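# Set the bit holder block on the mat as pictured

## Task

Place the bit holder block so it rests on the mat, rotated to match the reference image named manual. It must lie entirely within the mat, and no other object may be on the mat. Nothing may be left tipped over.

## Robot and tools

ROBOT. A single arm (yam_ultra, six revolute joints) with a two-finger parallel gripper; one command number drives both fingers. The fingers point along the gripper's +z axis and separate along its y axis. end_effector_position is the point between the finger pads, roughly 1 cm short of the fingertips. There is one camera, cam_wrist (896x504), mounted on the wrist.

FRAMES. All hand poses, targets, velocities and camera poses, both sent and reported, are in the arm's base frame. That base is tilted: in the scene frame it sits at (0, 0, +0.263) m with quat_wxyz (+0.888, -0.206, +0.410, -0.036), and the upward direction expressed in base coordinates is (-0.713, -0.395, +0.579). So 'lift' means adding a multiple of that vector, not raising z alone. The scene frame has its origin on the tabletop under the base, +z up, and +y to the left when facing +x. Reported poses can be wrong by a few centimetres, more at long reach.

execute_actions. Argument actions: a list of actions; each action is a table of 1 to 15 rows, one row per 1/30 s control step, and a short table repeats its final row until 15 steps pass. Every row is 8 numbers: x, y, z (absolute gripper position, metres, base frame), qw, qx, qy, qz (absolute orientation quaternion, w first, base frame), and opening (-1 closed to +1 fully open at 0.094 m). A target lying more than 0.6 m from the gripper along any of its own axes gets the action refused; if the first action fails this against the latest state, the whole call is rejected. Repeat the wanted quaternion in every row, copying your own value rather than the drifted reported one. Optional cameras: list of names, ["all"], or []; by default images come only with an empty actions list. An empty list also reveals fields that results may omit.

move. target: one 8-number row or a list of up to 15 rows, same layout and frame as above, absolute poses, no 0.6 m limit. The gripper follows a straight path from its Hand target, turning the short way. speed: m/s, 0.002 to 2.9 (default 0.25), rotation capped at twice that in rad/s; one value or one per segment. blend: corner rounding radius in metres per target (0 means stop there). opening_speed: rate of opening change per second on the -1..+1 scale, at least 0.2; use it to close gently. grip_force: newtons per pad, 10 to 50, persisting until changed; lower forces close slowly. blocking=false returns after about 0.5 s while motion continues; a new move then replaces it. The result adds a move: line: done (within 10 mm and 2 degrees, at rest), off_target, moving, held or fault, plus limits=paced (pose clipped) or limits=held (steps withheld). Neither done nor off_target proves contact or its absence. Paths ignore obstacles, faster motion lags and overshoots more, and routing near the base can flip the shoulder, so go around it.

wait: seconds 0 to 10; the arm keeps its last command and a running move continues. stop: brakes a running move (needs room if fast). zoom_image: camera "cam_wrist", region [x0, y0, x1, y1] in pixels from the top-left, at most 504 by 504, on the newest image. show_instructions: shows the reference image(s). read_manual: licence texts only. finished_scene: scene = the current scene number (printed at the end of each result); ends the scene irreversibly.

CONTROL NOTES. Each step, the commanded orientation is clipped to 40 degrees from the measured one, and inverse kinematics favours position, so large turns need several actions. After a call the arm heads to the Hand target line in the result, which can fall short of what you asked. Friction and load can leave the gripper centimetres off in free air; that is not a contact sign. Tool commands shows the current gripper command; resend it to keep the fingers unchanged, since 0 is a real command.

RESULT LINES. State: end_effector_position and end_effector_quat_wxyz in the base frame. grip_measured: finger opening on the -1..+1 scale (empty reads up to ~2.5 mm wide; on a hard part about 3 mm narrower). The last Joint positions entry is the opening in metres. Joint velocities may say within noise. Joint torques follow joint order, include gravity, carry offsets and noise; joints 1 to 3 wrap at ±28 N m. Motor temperatures; a MOTOR HOT line at 75 °C, an OVER-TEMPERATURE FAULT at 90 °C (arm folds and idles), collapse at 100 °C. Execute_actions results also list some intermediate positions.

CAUTIONS. Don't drop the block or release it while it moves; set it down gently. Avoid fast impacts and hard pressing, especially on the table or fixed items; a target far below a contact pushes harder. Nothing may leave the table. Stretching out, holding loads, or straining toward unreachable poses heats motors, even during thinking time, because the scene keeps running while you reply. To release, command an opening well above grip_measured. Objects may occasionally be nudged by outside pushes.

Each tool is called after "Call:" as name(argument=value, ...), one argument or row to a line, values as JSON.

Reference images:

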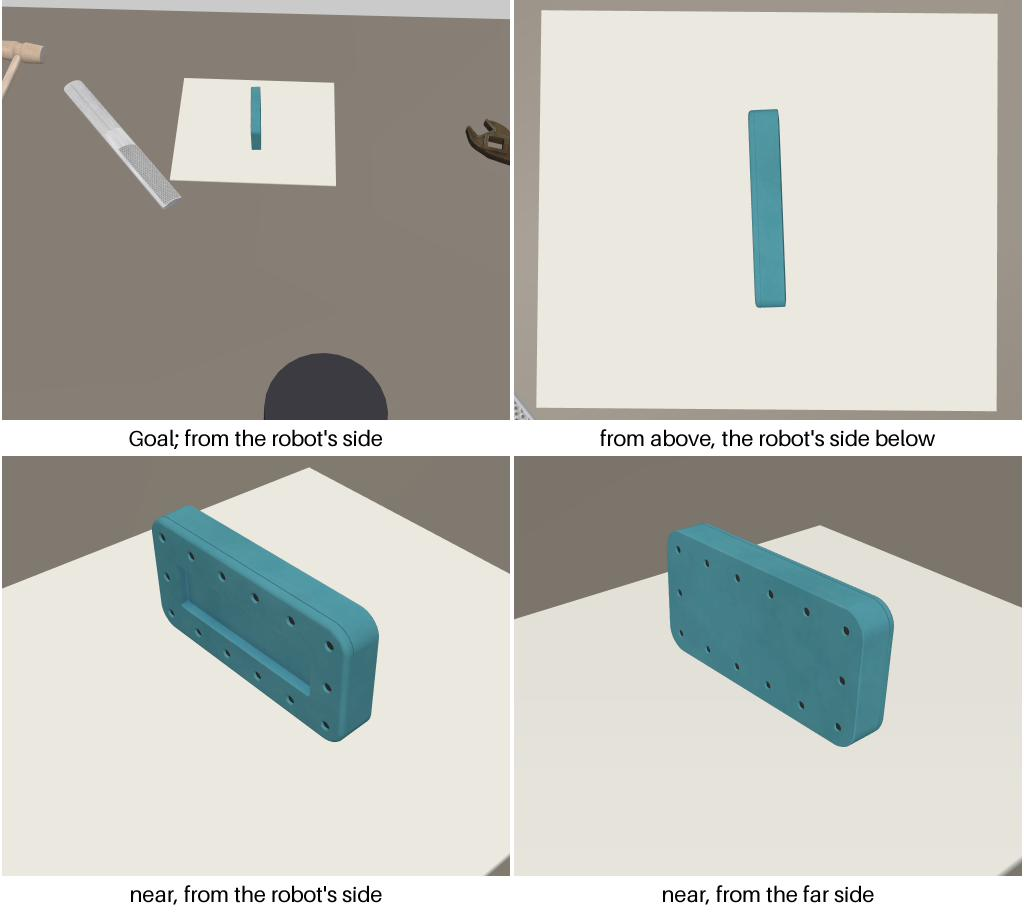

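## Session

Call:
execute_actions(
  actions=[],
)

Scene clock: 0.00 s.
end_effector_position=(+0.3980, -0.2088, +0.1317) grip_measured=+1.000 end_effector_quat_wxyz=(+0.452, +0.195, +0.826, +0.274)
Joint positions: [-0.817 1.812 1.119 -0.164 -0.947 0.024 0.094]
Joint velocities: within noise
Joint torques (N m): no reading
Motor temperatures (°C): [27 29 33 40 27 24 27]
Heat: 40 °C.
Hand target: +0.3952, -0.2152, +0.1339; +0.456, +0.200, +0.824, +0.270
Tool commands: gripper/opening=+1.0

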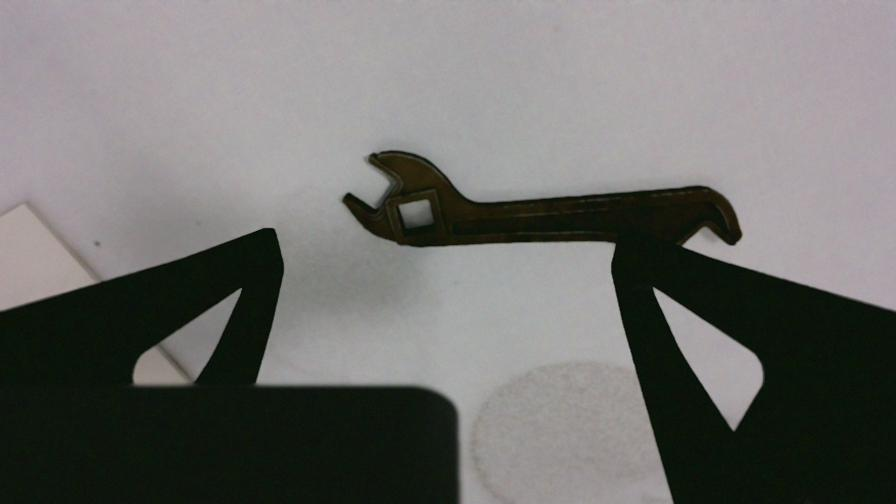

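Call:
move(
  target=[0.0748,-0.048,0.3306,0.658,0.0277,0.7238,0.2073,1],
  speed=0.5,
  cameras=["all"],
)

Scene clock: 43.37 s.
end_effector_position=(+0.2383, -0.1419, +0.2565) grip_measured=+1.000 end_effector_quat_wxyz=(+0.617, +0.114, +0.761, +0.168)
Joint positions: [-1.211 0.949 0.707 -0.418 -1.267 -0.224 0.094]
Joint torques (N m): [-1.5 0.29 3.92 0.72 0.03 0.03]
Motor temperatures (°C): [32 29 33 39 27 24 26]
Heat: 39 °C.
Hand target: +0.2384, -0.1414, +0.2544; +0.614, +0.117, +0.762, +0.169
Off the commanded pose: 0.203 m, 13 deg.
move: held (a check stopped the path); limits=held
pose unreachable: on one or more control steps of this call, first in action 0 (counted from 0), an arm could not follow its commanded pose, so it was not sent that pose on those steps. It may still have moved: this result reports where it is.
cause: moving toward the commanded pose would bring two parts of the arm too close to each other (its wrist (the part past joint 4) and its wrist camera, with joints 5 (wrist yaw) and 6 (wrist roll) between them, 7 mm apart when it was first held).

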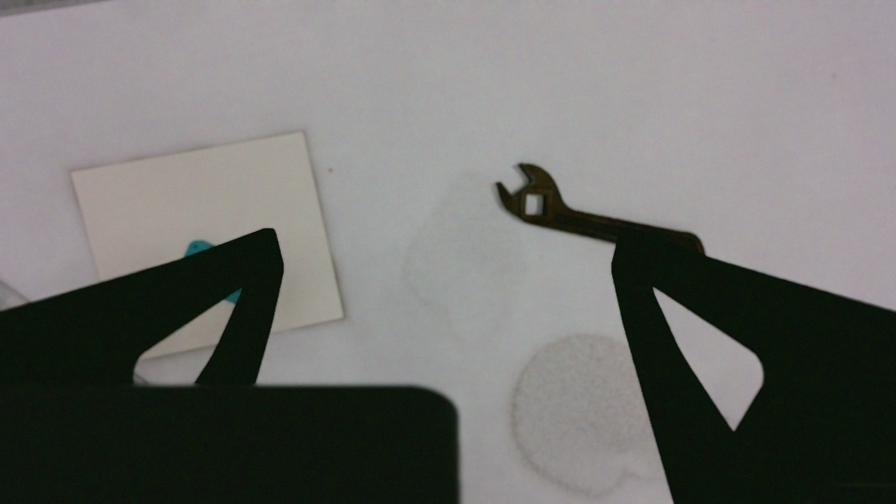

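Call:
move(
  target=[0.1922,0.0447,0.2795,0.5227,-0.0087,0.8263,0.2088,1],
  speed=0.4,
  cameras=["all"],
)

Scene clock: 56.40 s.
end_effector_position=(+0.1938, +0.0440, +0.2760) grip_measured=+1.000 end_effector_quat_wxyz=(+0.517, -0.007, +0.829, +0.214)
Joint positions: [-0.512 0.451 0.84 -0.972 -0.823 -0.066 0.094]
Joint torques (N m): [1.74 -1.8 5.26 0.5 0.04 0.04]
Heat: 38 °C.
Hand target: +0.1922, +0.0446, +0.2795; +0.523, -0.009, +0.826, +0.209
Off the commanded pose: 0.004 m, 1 deg.
move: done

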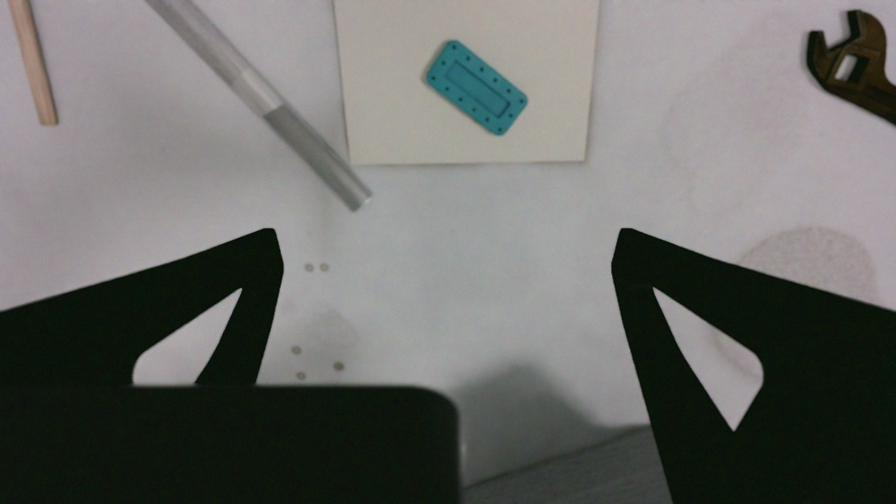

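Call:
zoom_image(
  camera="cam_wrist",
  region=[397, 10, 557, 150],
)

Scaled by 3.150 from the camera's 896x504 image, which has a finer 1280x720 frame.

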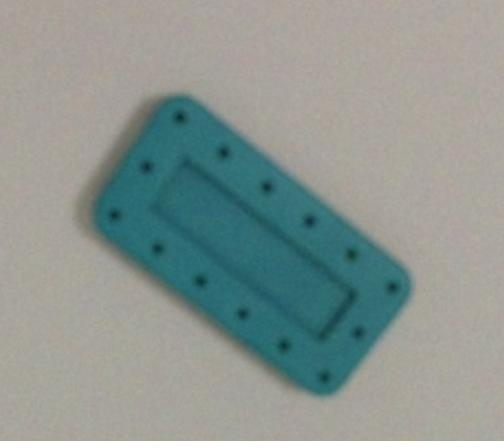

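Call:
move(
  target=[0.3743,0.0579,0.2122,0.0918,0.1543,0.9085,0.3780,1],
  speed=0.4,
  cameras=["all"],
)

Scene clock: 186.47 s.
end_effector_position=(+0.3726, +0.0555, +0.2123) grip_measured=+1.000 end_effector_quat_wxyz=(+0.097, +0.158, +0.909, +0.373)
Joint positions: [-0.193 1.719 1.589 -1.212 -0.765 0.244 0.094]
Joint torques (N m): [-3.44 -6.9 4.45 -0.89 -0.19 -0.09]
Heat: 36 °C.
Hand target: +0.3742, +0.0579, +0.2122; +0.092, +0.154, +0.908, +0.378
Off the commanded pose: 0.003 m, 1 deg.
move: done

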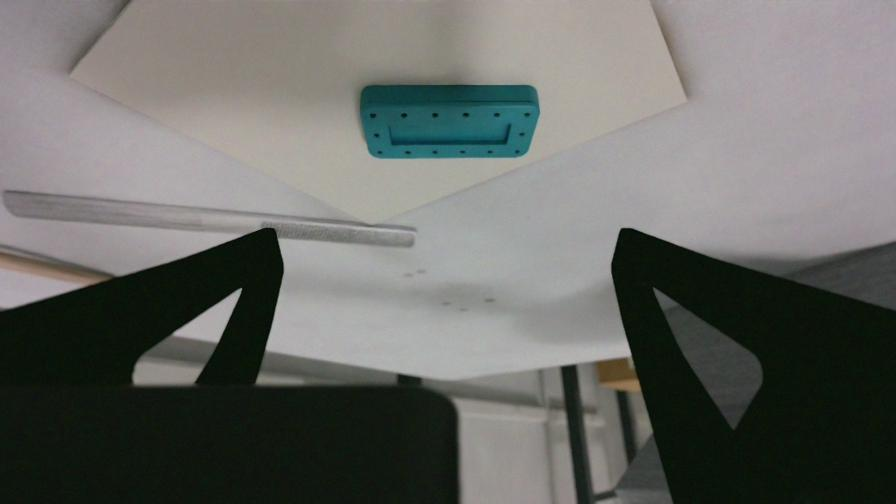

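Call:
move(
  target=[0.3999,0.1174,0.1496,0.0918,0.1543,0.9085,0.3780,1],
  speed=0.15,
  cameras=["all"],
)

Scene clock: 202.27 s.
end_effector_position=(+0.3972, +0.1187, +0.1562) grip_measured=+1.000 end_effector_quat_wxyz=(+0.094, +0.149, +0.907, +0.382)
Joint positions: [-0.007 1.76 1.392 -0.819 -0.731 0.468 0.094]
Joint torques (N m): [-2.92 -7.1 2.35 -0.58 -0.07 0.04]
Heat: 35 °C.
Hand target: +0.3998, +0.1174, +0.1498; +0.092, +0.154, +0.908, +0.378
Off the commanded pose: 0.007 m, 1 deg.
move: done

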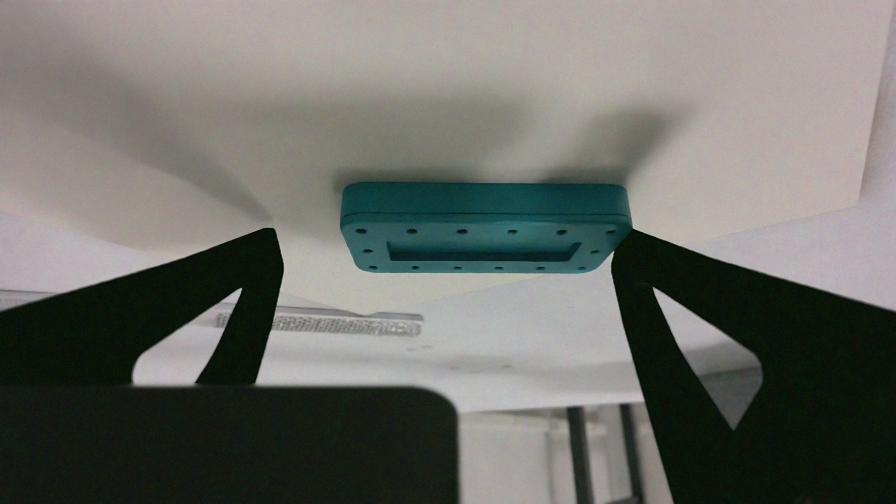

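Call:
move(
  target=[0.4014,0.1127,0.1395,0.0918,0.1543,0.9085,0.3780,1],
  speed=0.1,
  cameras=["all"],
)

Scene clock: 217.90 s.
end_effector_position=(+0.3971, +0.1187, +0.1475) grip_measured=+1.000 end_effector_quat_wxyz=(+0.091, +0.149, +0.908, +0.381)
Joint positions: [-0.007 1.77 1.371 -0.796 -0.731 0.464 0.094]
Joint torques (N m): [-3.92 -6.67 2.15 -0.57 -0.12 -0.08]
Heat: 35 °C.
Hand target: +0.4012, +0.1127, +0.1396; +0.092, +0.154, +0.908, +0.378
Off the commanded pose: 0.011 m, 1 deg.
move: off_target

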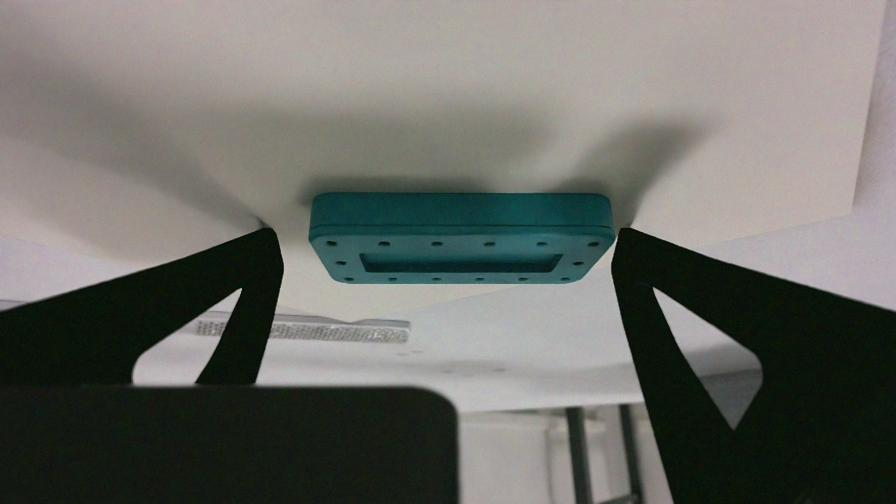

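Call:
move(
  target=[0.4014,0.1127,0.1395,0.0918,0.1543,0.9085,0.3780,0.5],
  opening_speed=0.6,
  grip_force=30,
  cameras=["all"],
)

Scene clock: 240.87 s.
end_effector_position=(+0.3974, +0.1187, +0.1476) grip_measured=+0.512 end_effector_quat_wxyz=(+0.092, +0.148, +0.908, +0.381)
Joint positions: [-0.007 1.77 1.371 -0.795 -0.73 0.463 0.071]
Joint torques (N m): [-3.92 -6.65 2.17 -0.59 -0.12 -0.09]
Motor temperatures (°C): [29 31 33 34 27 24 25]
Heat: 34 °C.
Hand target: +0.4012, +0.1127, +0.1396; +0.092, +0.154, +0.908, +0.378
Off the commanded pose: 0.011 m, 1 deg.
grip_force (N): 30
move: off_target

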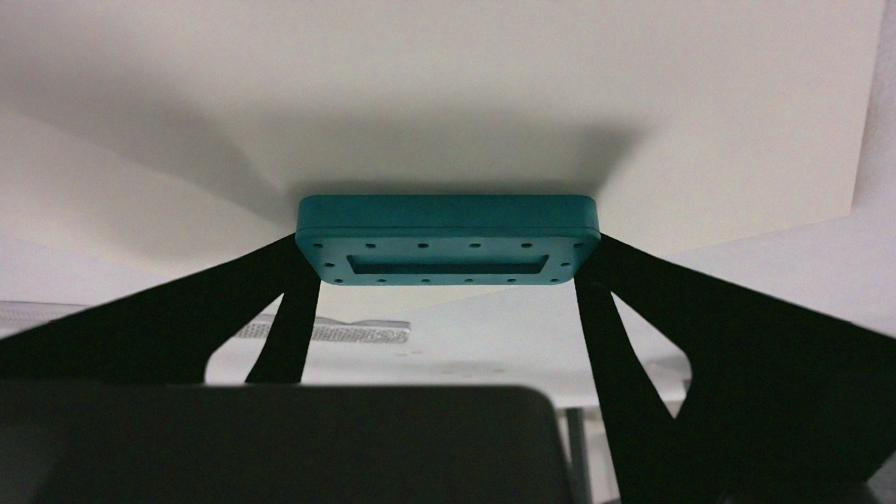

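Call:
move(
  target=[
    [0.4014,0.1127,0.1395,0.0918,0.1543,0.9085,0.3780,0.35],
    [0.330,0.0732,0.1974,0.0918,0.1543,0.9085,0.3780,0.35],
  ],
  opening_speed=0.6,
  grip_force=50,
  cameras=["all"],
)

Scene clock: 255.77 s.
end_effector_position=(+0.3303, +0.0772, +0.1930) grip_measured=+0.487 end_effector_quat_wxyz=(+0.088, +0.151, +0.911, +0.374)
Joint positions: [-0.148 1.552 1.335 -1.112 -0.758 0.277 0.07]
Joint torques (N m): [-4.1 -7.53 3.7 -0.96 -0.22 -0.1]
Heat: 34 °C.
Hand target: +0.3301, +0.0732, +0.1973; +0.092, +0.154, +0.908, +0.378
Off the commanded pose: 0.006 m, 1 deg.
move: done

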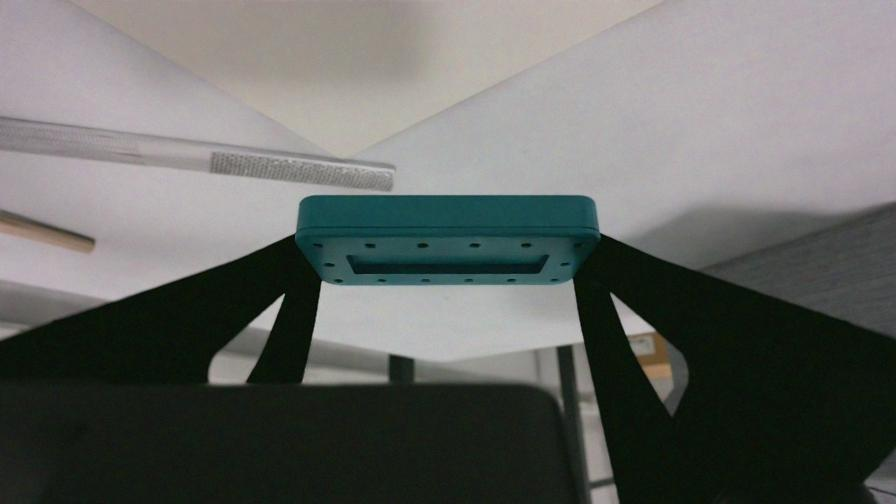

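Call:
move(
  target=[0.3231,0.0908,0.2302,0.4606,0.7313,0.4977,0.0786,0.35],
  speed=0.4,
  cameras=["all"],
)

Scene clock: 278.50 s.
end_effector_position=(+0.3248, +0.0922, +0.2350) grip_measured=+0.487 end_effector_quat_wxyz=(+0.451, +0.643, +0.597, +0.161)
Joint positions: [0.702 1.351 1.177 -0.862 0.892 2.087 0.07]
Joint torques (N m): [1.17 -6.78 2.78 -0.63 0.64 0.04]
Heat: 34 °C.
Hand target: +0.3235, +0.0904, +0.2304; +0.461, +0.639, +0.598, +0.148
Off the commanded pose: 0.005 m, 18 deg.
joint sent to its limit — joint 6 (wrist roll), upper limit. The joint targets are off in orientation, not in position.
move: off_target

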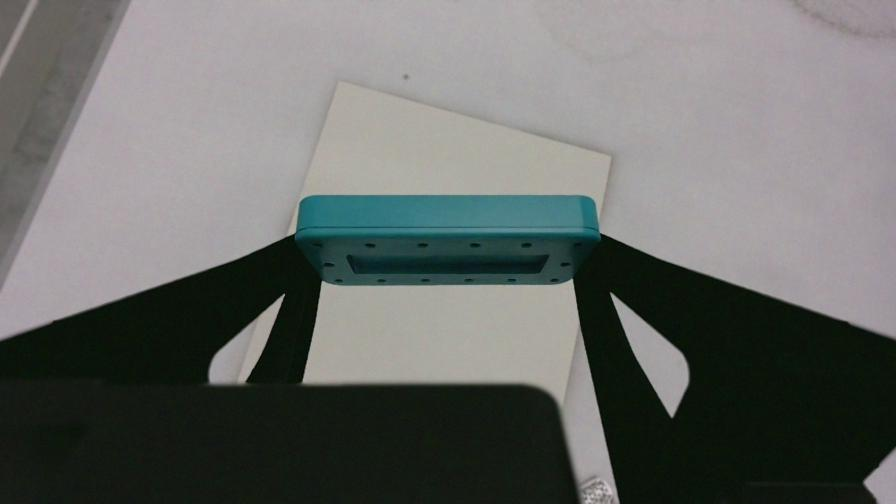

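Call:
move(
  target=[0.3653,0.1096,0.2087,0.5878,0.5841,0.5479,0.1179,0.35],
  speed=0.3,
  cameras=["all"],
)

Scene clock: 321.90 s.
end_effector_position=(+0.3668, +0.1114, +0.2063) grip_measured=+0.487 end_effector_quat_wxyz=(+0.576, +0.589, +0.553, +0.123)
Joint positions: [0.744 1.588 1.096 -0.486 1.192 1.97 0.07]
Joint torques (N m): [1.39 -7.61 1.84 -0.34 0.77 -0.1]
Heat: 33 °C.
Hand target: +0.3652, +0.1096, +0.2087; +0.587, +0.585, +0.548, +0.117
Off the commanded pose: 0.003 m, 2 deg.
move: done

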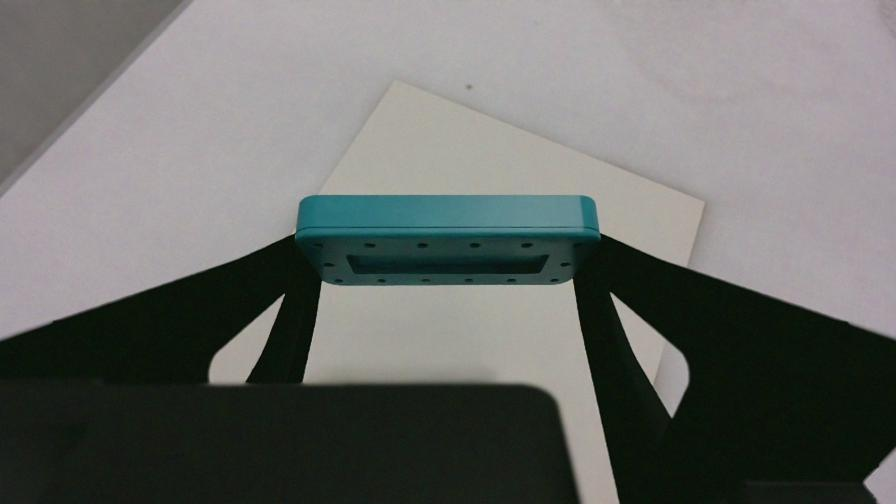

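Call:
move(
  target=[0.4038,0.1310,0.1774,0.5878,0.5841,0.5479,0.1179,0.35],
  speed=0.12,
  cameras=["all"],
)

Scene clock: 328.77 s.
end_effector_position=(+0.4010, +0.1338, +0.1780) grip_measured=+0.487 end_effector_quat_wxyz=(+0.582, +0.584, +0.552, +0.125)
Joint positions: [0.727 1.759 1.146 -0.294 1.191 1.896 0.07]
Joint torques (N m): [0.58 -6.93 2.32 -0.22 0.62 -0.12]
Heat: 33 °C.
Hand target: +0.4037, +0.1309, +0.1774; +0.587, +0.584, +0.548, +0.118
Off the commanded pose: 0.004 m, 1 deg.
move: done

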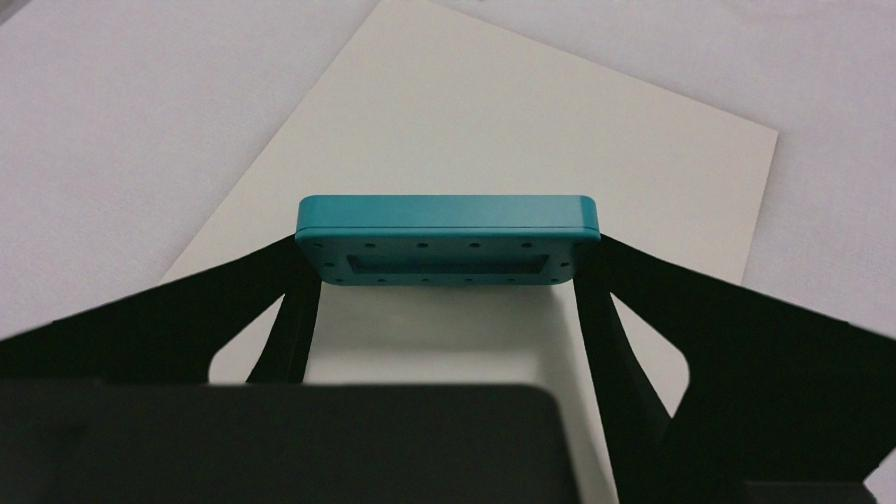

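Call:
move(
  target=[0.4081,0.1334,0.1739,0.5878,0.5841,0.5479,0.1179,0.35],
  speed=0.04,
)

Call:
move(
  target=[0.4109,0.1350,0.1716,0.5878,0.5841,0.5479,0.1179,0.35],
  speed=0.04,
  cameras=["all"],
)

Scene clock: 334.87 s.
end_effector_position=(+0.4045, +0.1369, +0.1765) grip_measured=+0.487 end_effector_quat_wxyz=(+0.582, +0.584, +0.551, +0.127)
Joint positions: [0.727 1.775 1.154 -0.276 1.191 1.889 0.07]
Joint torques (N m): [0.4 -6.54 2.37 -0.21 0.6 -0.09]
Heat: 33 °C.
Hand target: +0.4080, +0.1333, +0.1738; +0.587, +0.584, +0.548, +0.118
Off the commanded pose: 0.006 m, 1 deg.
move: done

Scene clock: 335.57 s.
end_effector_position=(+0.4063, +0.1367, +0.1756) grip_measured=+0.487 end_effector_quat_wxyz=(+0.583, +0.584, +0.550, +0.126)
Joint positions: [0.724 1.783 1.16 -0.273 1.193 1.888 0.07]
Joint torques (N m): [0.5 -6.15 2.51 -0.14 0.57 -0.12]
Heat: 33 °C.
Hand target: +0.4107, +0.1349, +0.1715; +0.587, +0.584, +0.548, +0.118
Off the commanded pose: 0.006 m, 1 deg.
move: done

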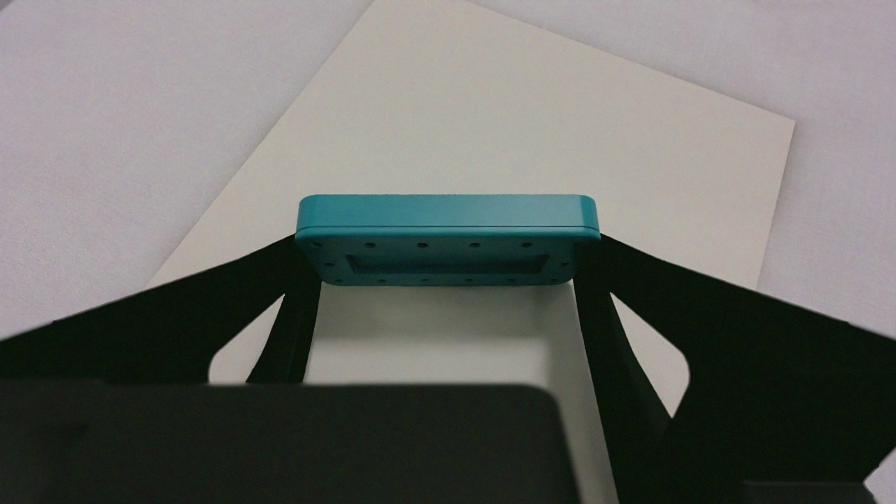

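Call:
move(
  target=[0.4109,0.1350,0.1716,0.5878,0.5841,0.5479,0.1179,0.95],
  opening_speed=0.5,
  cameras=["all"],
)

Scene clock: 342.77 s.
end_effector_position=(+0.4072, +0.1367, +0.1745) grip_measured=+0.949 end_effector_quat_wxyz=(+0.584, +0.584, +0.550, +0.125)
Joint positions: [0.722 1.788 1.16 -0.266 1.193 1.884 0.092]
Joint torques (N m): [0.58 -6.46 2.44 -0.19 0.57 -0.09]
Heat: 33 °C.
Hand target: +0.4108, +0.1349, +0.1716; +0.587, +0.584, +0.548, +0.118
Off the commanded pose: 0.005 m, 1 deg.
move: done

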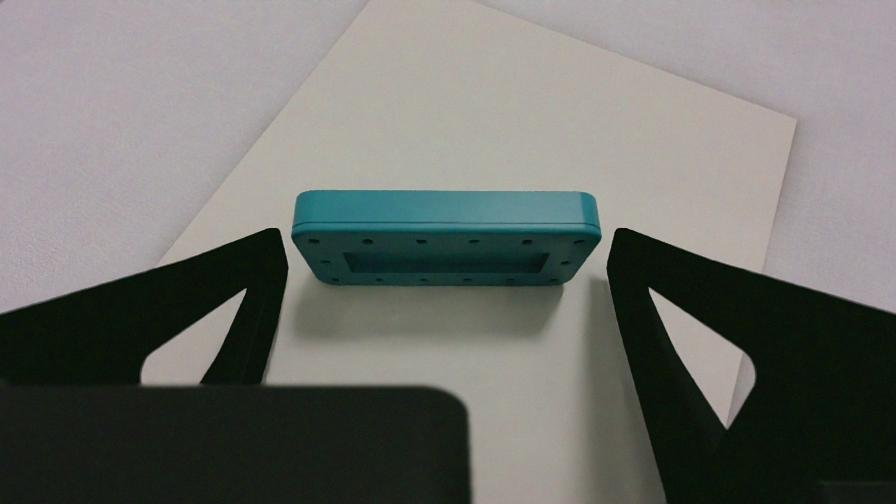

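Call:
move(
  target=[
    [0.3485,0.1797,0.1945,0.5878,0.5841,0.5479,0.1179,1],
    [0.2629,0.1323,0.264,0.5878,0.5841,0.5479,0.1179,1],
    [0.3386,0.0916,0.2326,0.4449,-0.2273,0.8592,0.1124,1],
  ],
  speed=[0.12,0.3,0.4],
  blend=[0.02,0.03,0],
  cameras=["all"],
)

Scene clock: 367.33 s.
end_effector_position=(+0.3360, +0.0939, +0.2319) grip_measured=+0.999 end_effector_quat_wxyz=(+0.448, -0.228, +0.857, +0.111)
Joint positions: [0.106 1.102 0.956 -0.503 -0.322 -0.253 0.094]
Joint torques (N m): [-1.94 -5.22 5.45 0.01 -0.13 -0.11]
Heat: 32 °C.
Hand target: +0.3386, +0.0916, +0.2326; +0.445, -0.227, +0.859, +0.112
Off the commanded pose: 0.004 m, 0 deg.
move: done

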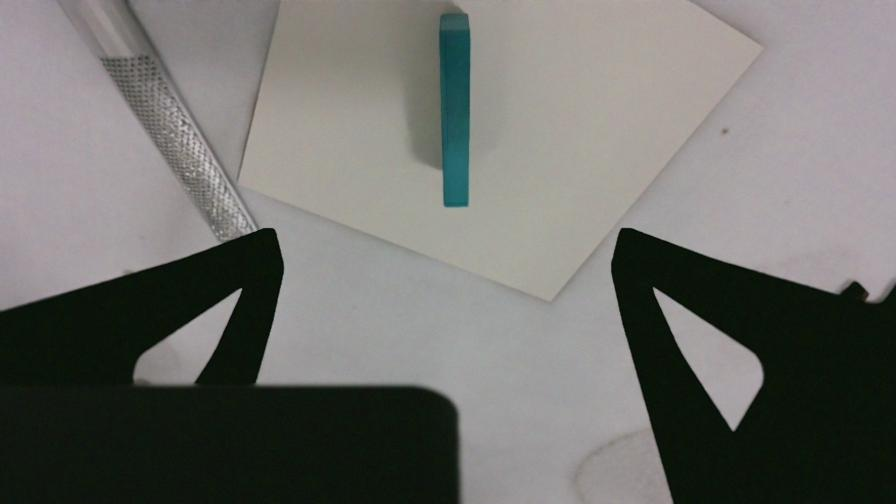

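Call:
move(
  target=[
    [0.4028,0.1272,0.1805,0.4449,-0.2273,0.8592,0.1124,1],
    [0.4028,0.1272,0.1805,0.4449,-0.2273,0.8592,0.1124,-0.8],
  ],
  speed=0.2,
  opening_speed=0.8,
  grip_force=25,
  cameras=["all"],
)

Scene clock: 382.53 s.
end_effector_position=(+0.3995, +0.1253, +0.1807) grip_measured=-0.788 end_effector_quat_wxyz=(+0.443, -0.229, +0.860, +0.112)
Joint positions: [0.193 1.393 0.952 -0.204 -0.255 -0.2 0.01]
Joint torques (N m): [-0.92 -6.3 3.4 0.21 0.02 0.04]
Heat: 33 °C.
Hand target: +0.4027, +0.1272, +0.1806; +0.445, -0.227, +0.859, +0.112
Off the commanded pose: 0.004 m, 0 deg.
grip_force (N): 25
move: done

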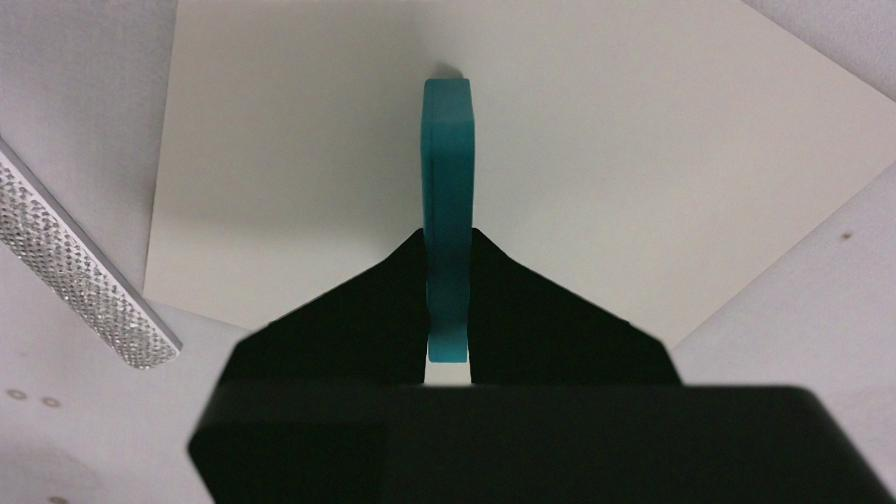

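Call:
move(
  target=[
    [0.385,0.1173,0.195,0.4449,-0.2273,0.8592,0.1124,-0.85],
    [0.385,0.1173,0.195,0.4136,-0.0515,0.8873,0.1988,-0.85],
    [0.4018,0.1267,0.1813,0.4136,-0.0515,0.8873,0.1988,-0.85],
  ],
  speed=[0.15,0.25,0.06],
  cameras=["all"],
)

Scene clock: 396.20 s.
end_effector_position=(+0.3980, +0.1256, +0.1821) grip_measured=-0.790 end_effector_quat_wxyz=(+0.412, -0.054, +0.887, +0.200)
Joint positions: [0.192 1.387 0.952 -0.21 -0.26 0.201 0.01]
Joint torques (N m): [-0.91 -6.22 3.36 0.19 0.06 0.04]
Heat: 32 °C.
Hand target: +0.4017, +0.1266, +0.1813; +0.413, -0.051, +0.887, +0.199
Off the commanded pose: 0.004 m, 0 deg.
grip_force (N): 25
move: done

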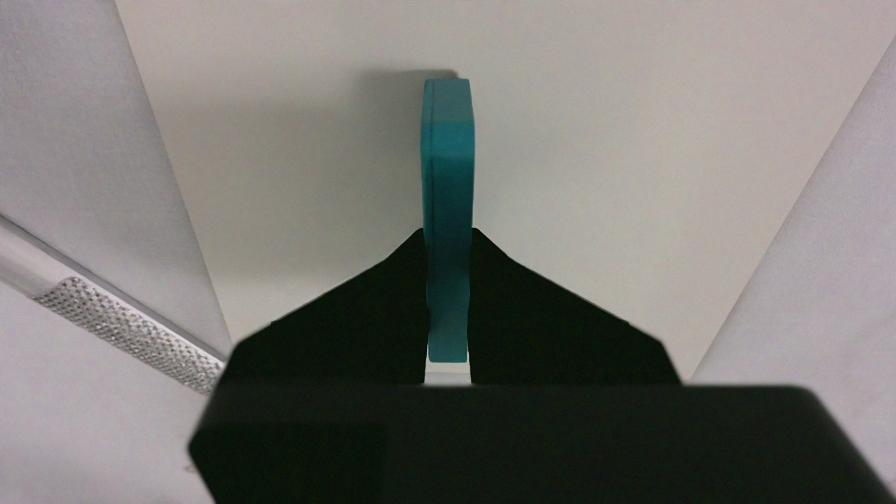

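Call:
move(
  target=[
    [0.4049,0.1283,0.1787,0.4136,-0.0515,0.8873,0.1988,-0.85],
    [0.4049,0.1283,0.1787,0.4136,-0.0515,0.8873,0.1988,-0.4],
    [0.334,0.0893,0.2366,0.4136,-0.0515,0.8873,0.1988,-0.4],
  ],
  speed=[0.04,0.1,0.2],
  opening_speed=0.5,
  cameras=["all"],
)

Scene clock: 411.20 s.
end_effector_position=(+0.3350, +0.0925, +0.2287) grip_measured=-0.401 end_effector_quat_wxyz=(+0.406, -0.051, +0.891, +0.199)
Joint positions: [0.097 1.113 0.968 -0.53 -0.332 0.142 0.028]
Joint torques (N m): [-1.98 -7.36 5.08 -0.05 -0.13 -0.1]
Heat: 32 °C.
Hand target: +0.3340, +0.0895, +0.2365; +0.414, -0.052, +0.887, +0.199
Off the commanded pose: 0.009 m, 1 deg.
grip_force (N): 25
move: done

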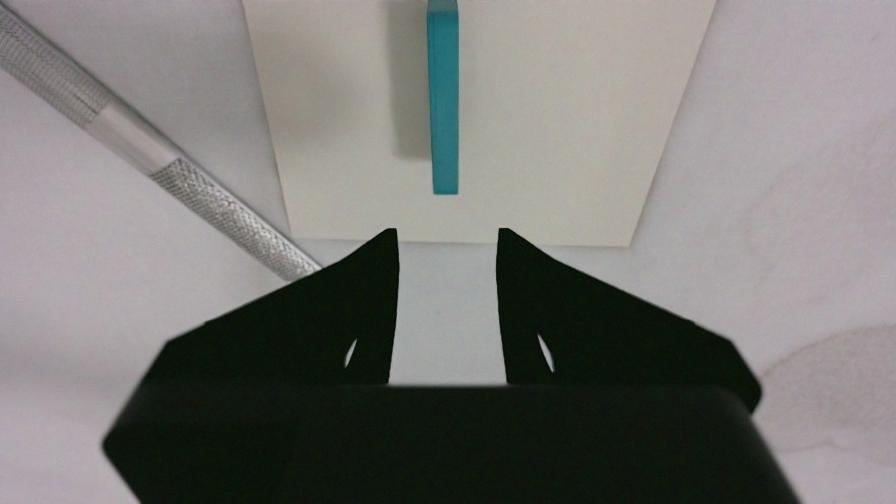

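Call:
finished_scene(
  scene=1,
)

The scene is finished: the task was done.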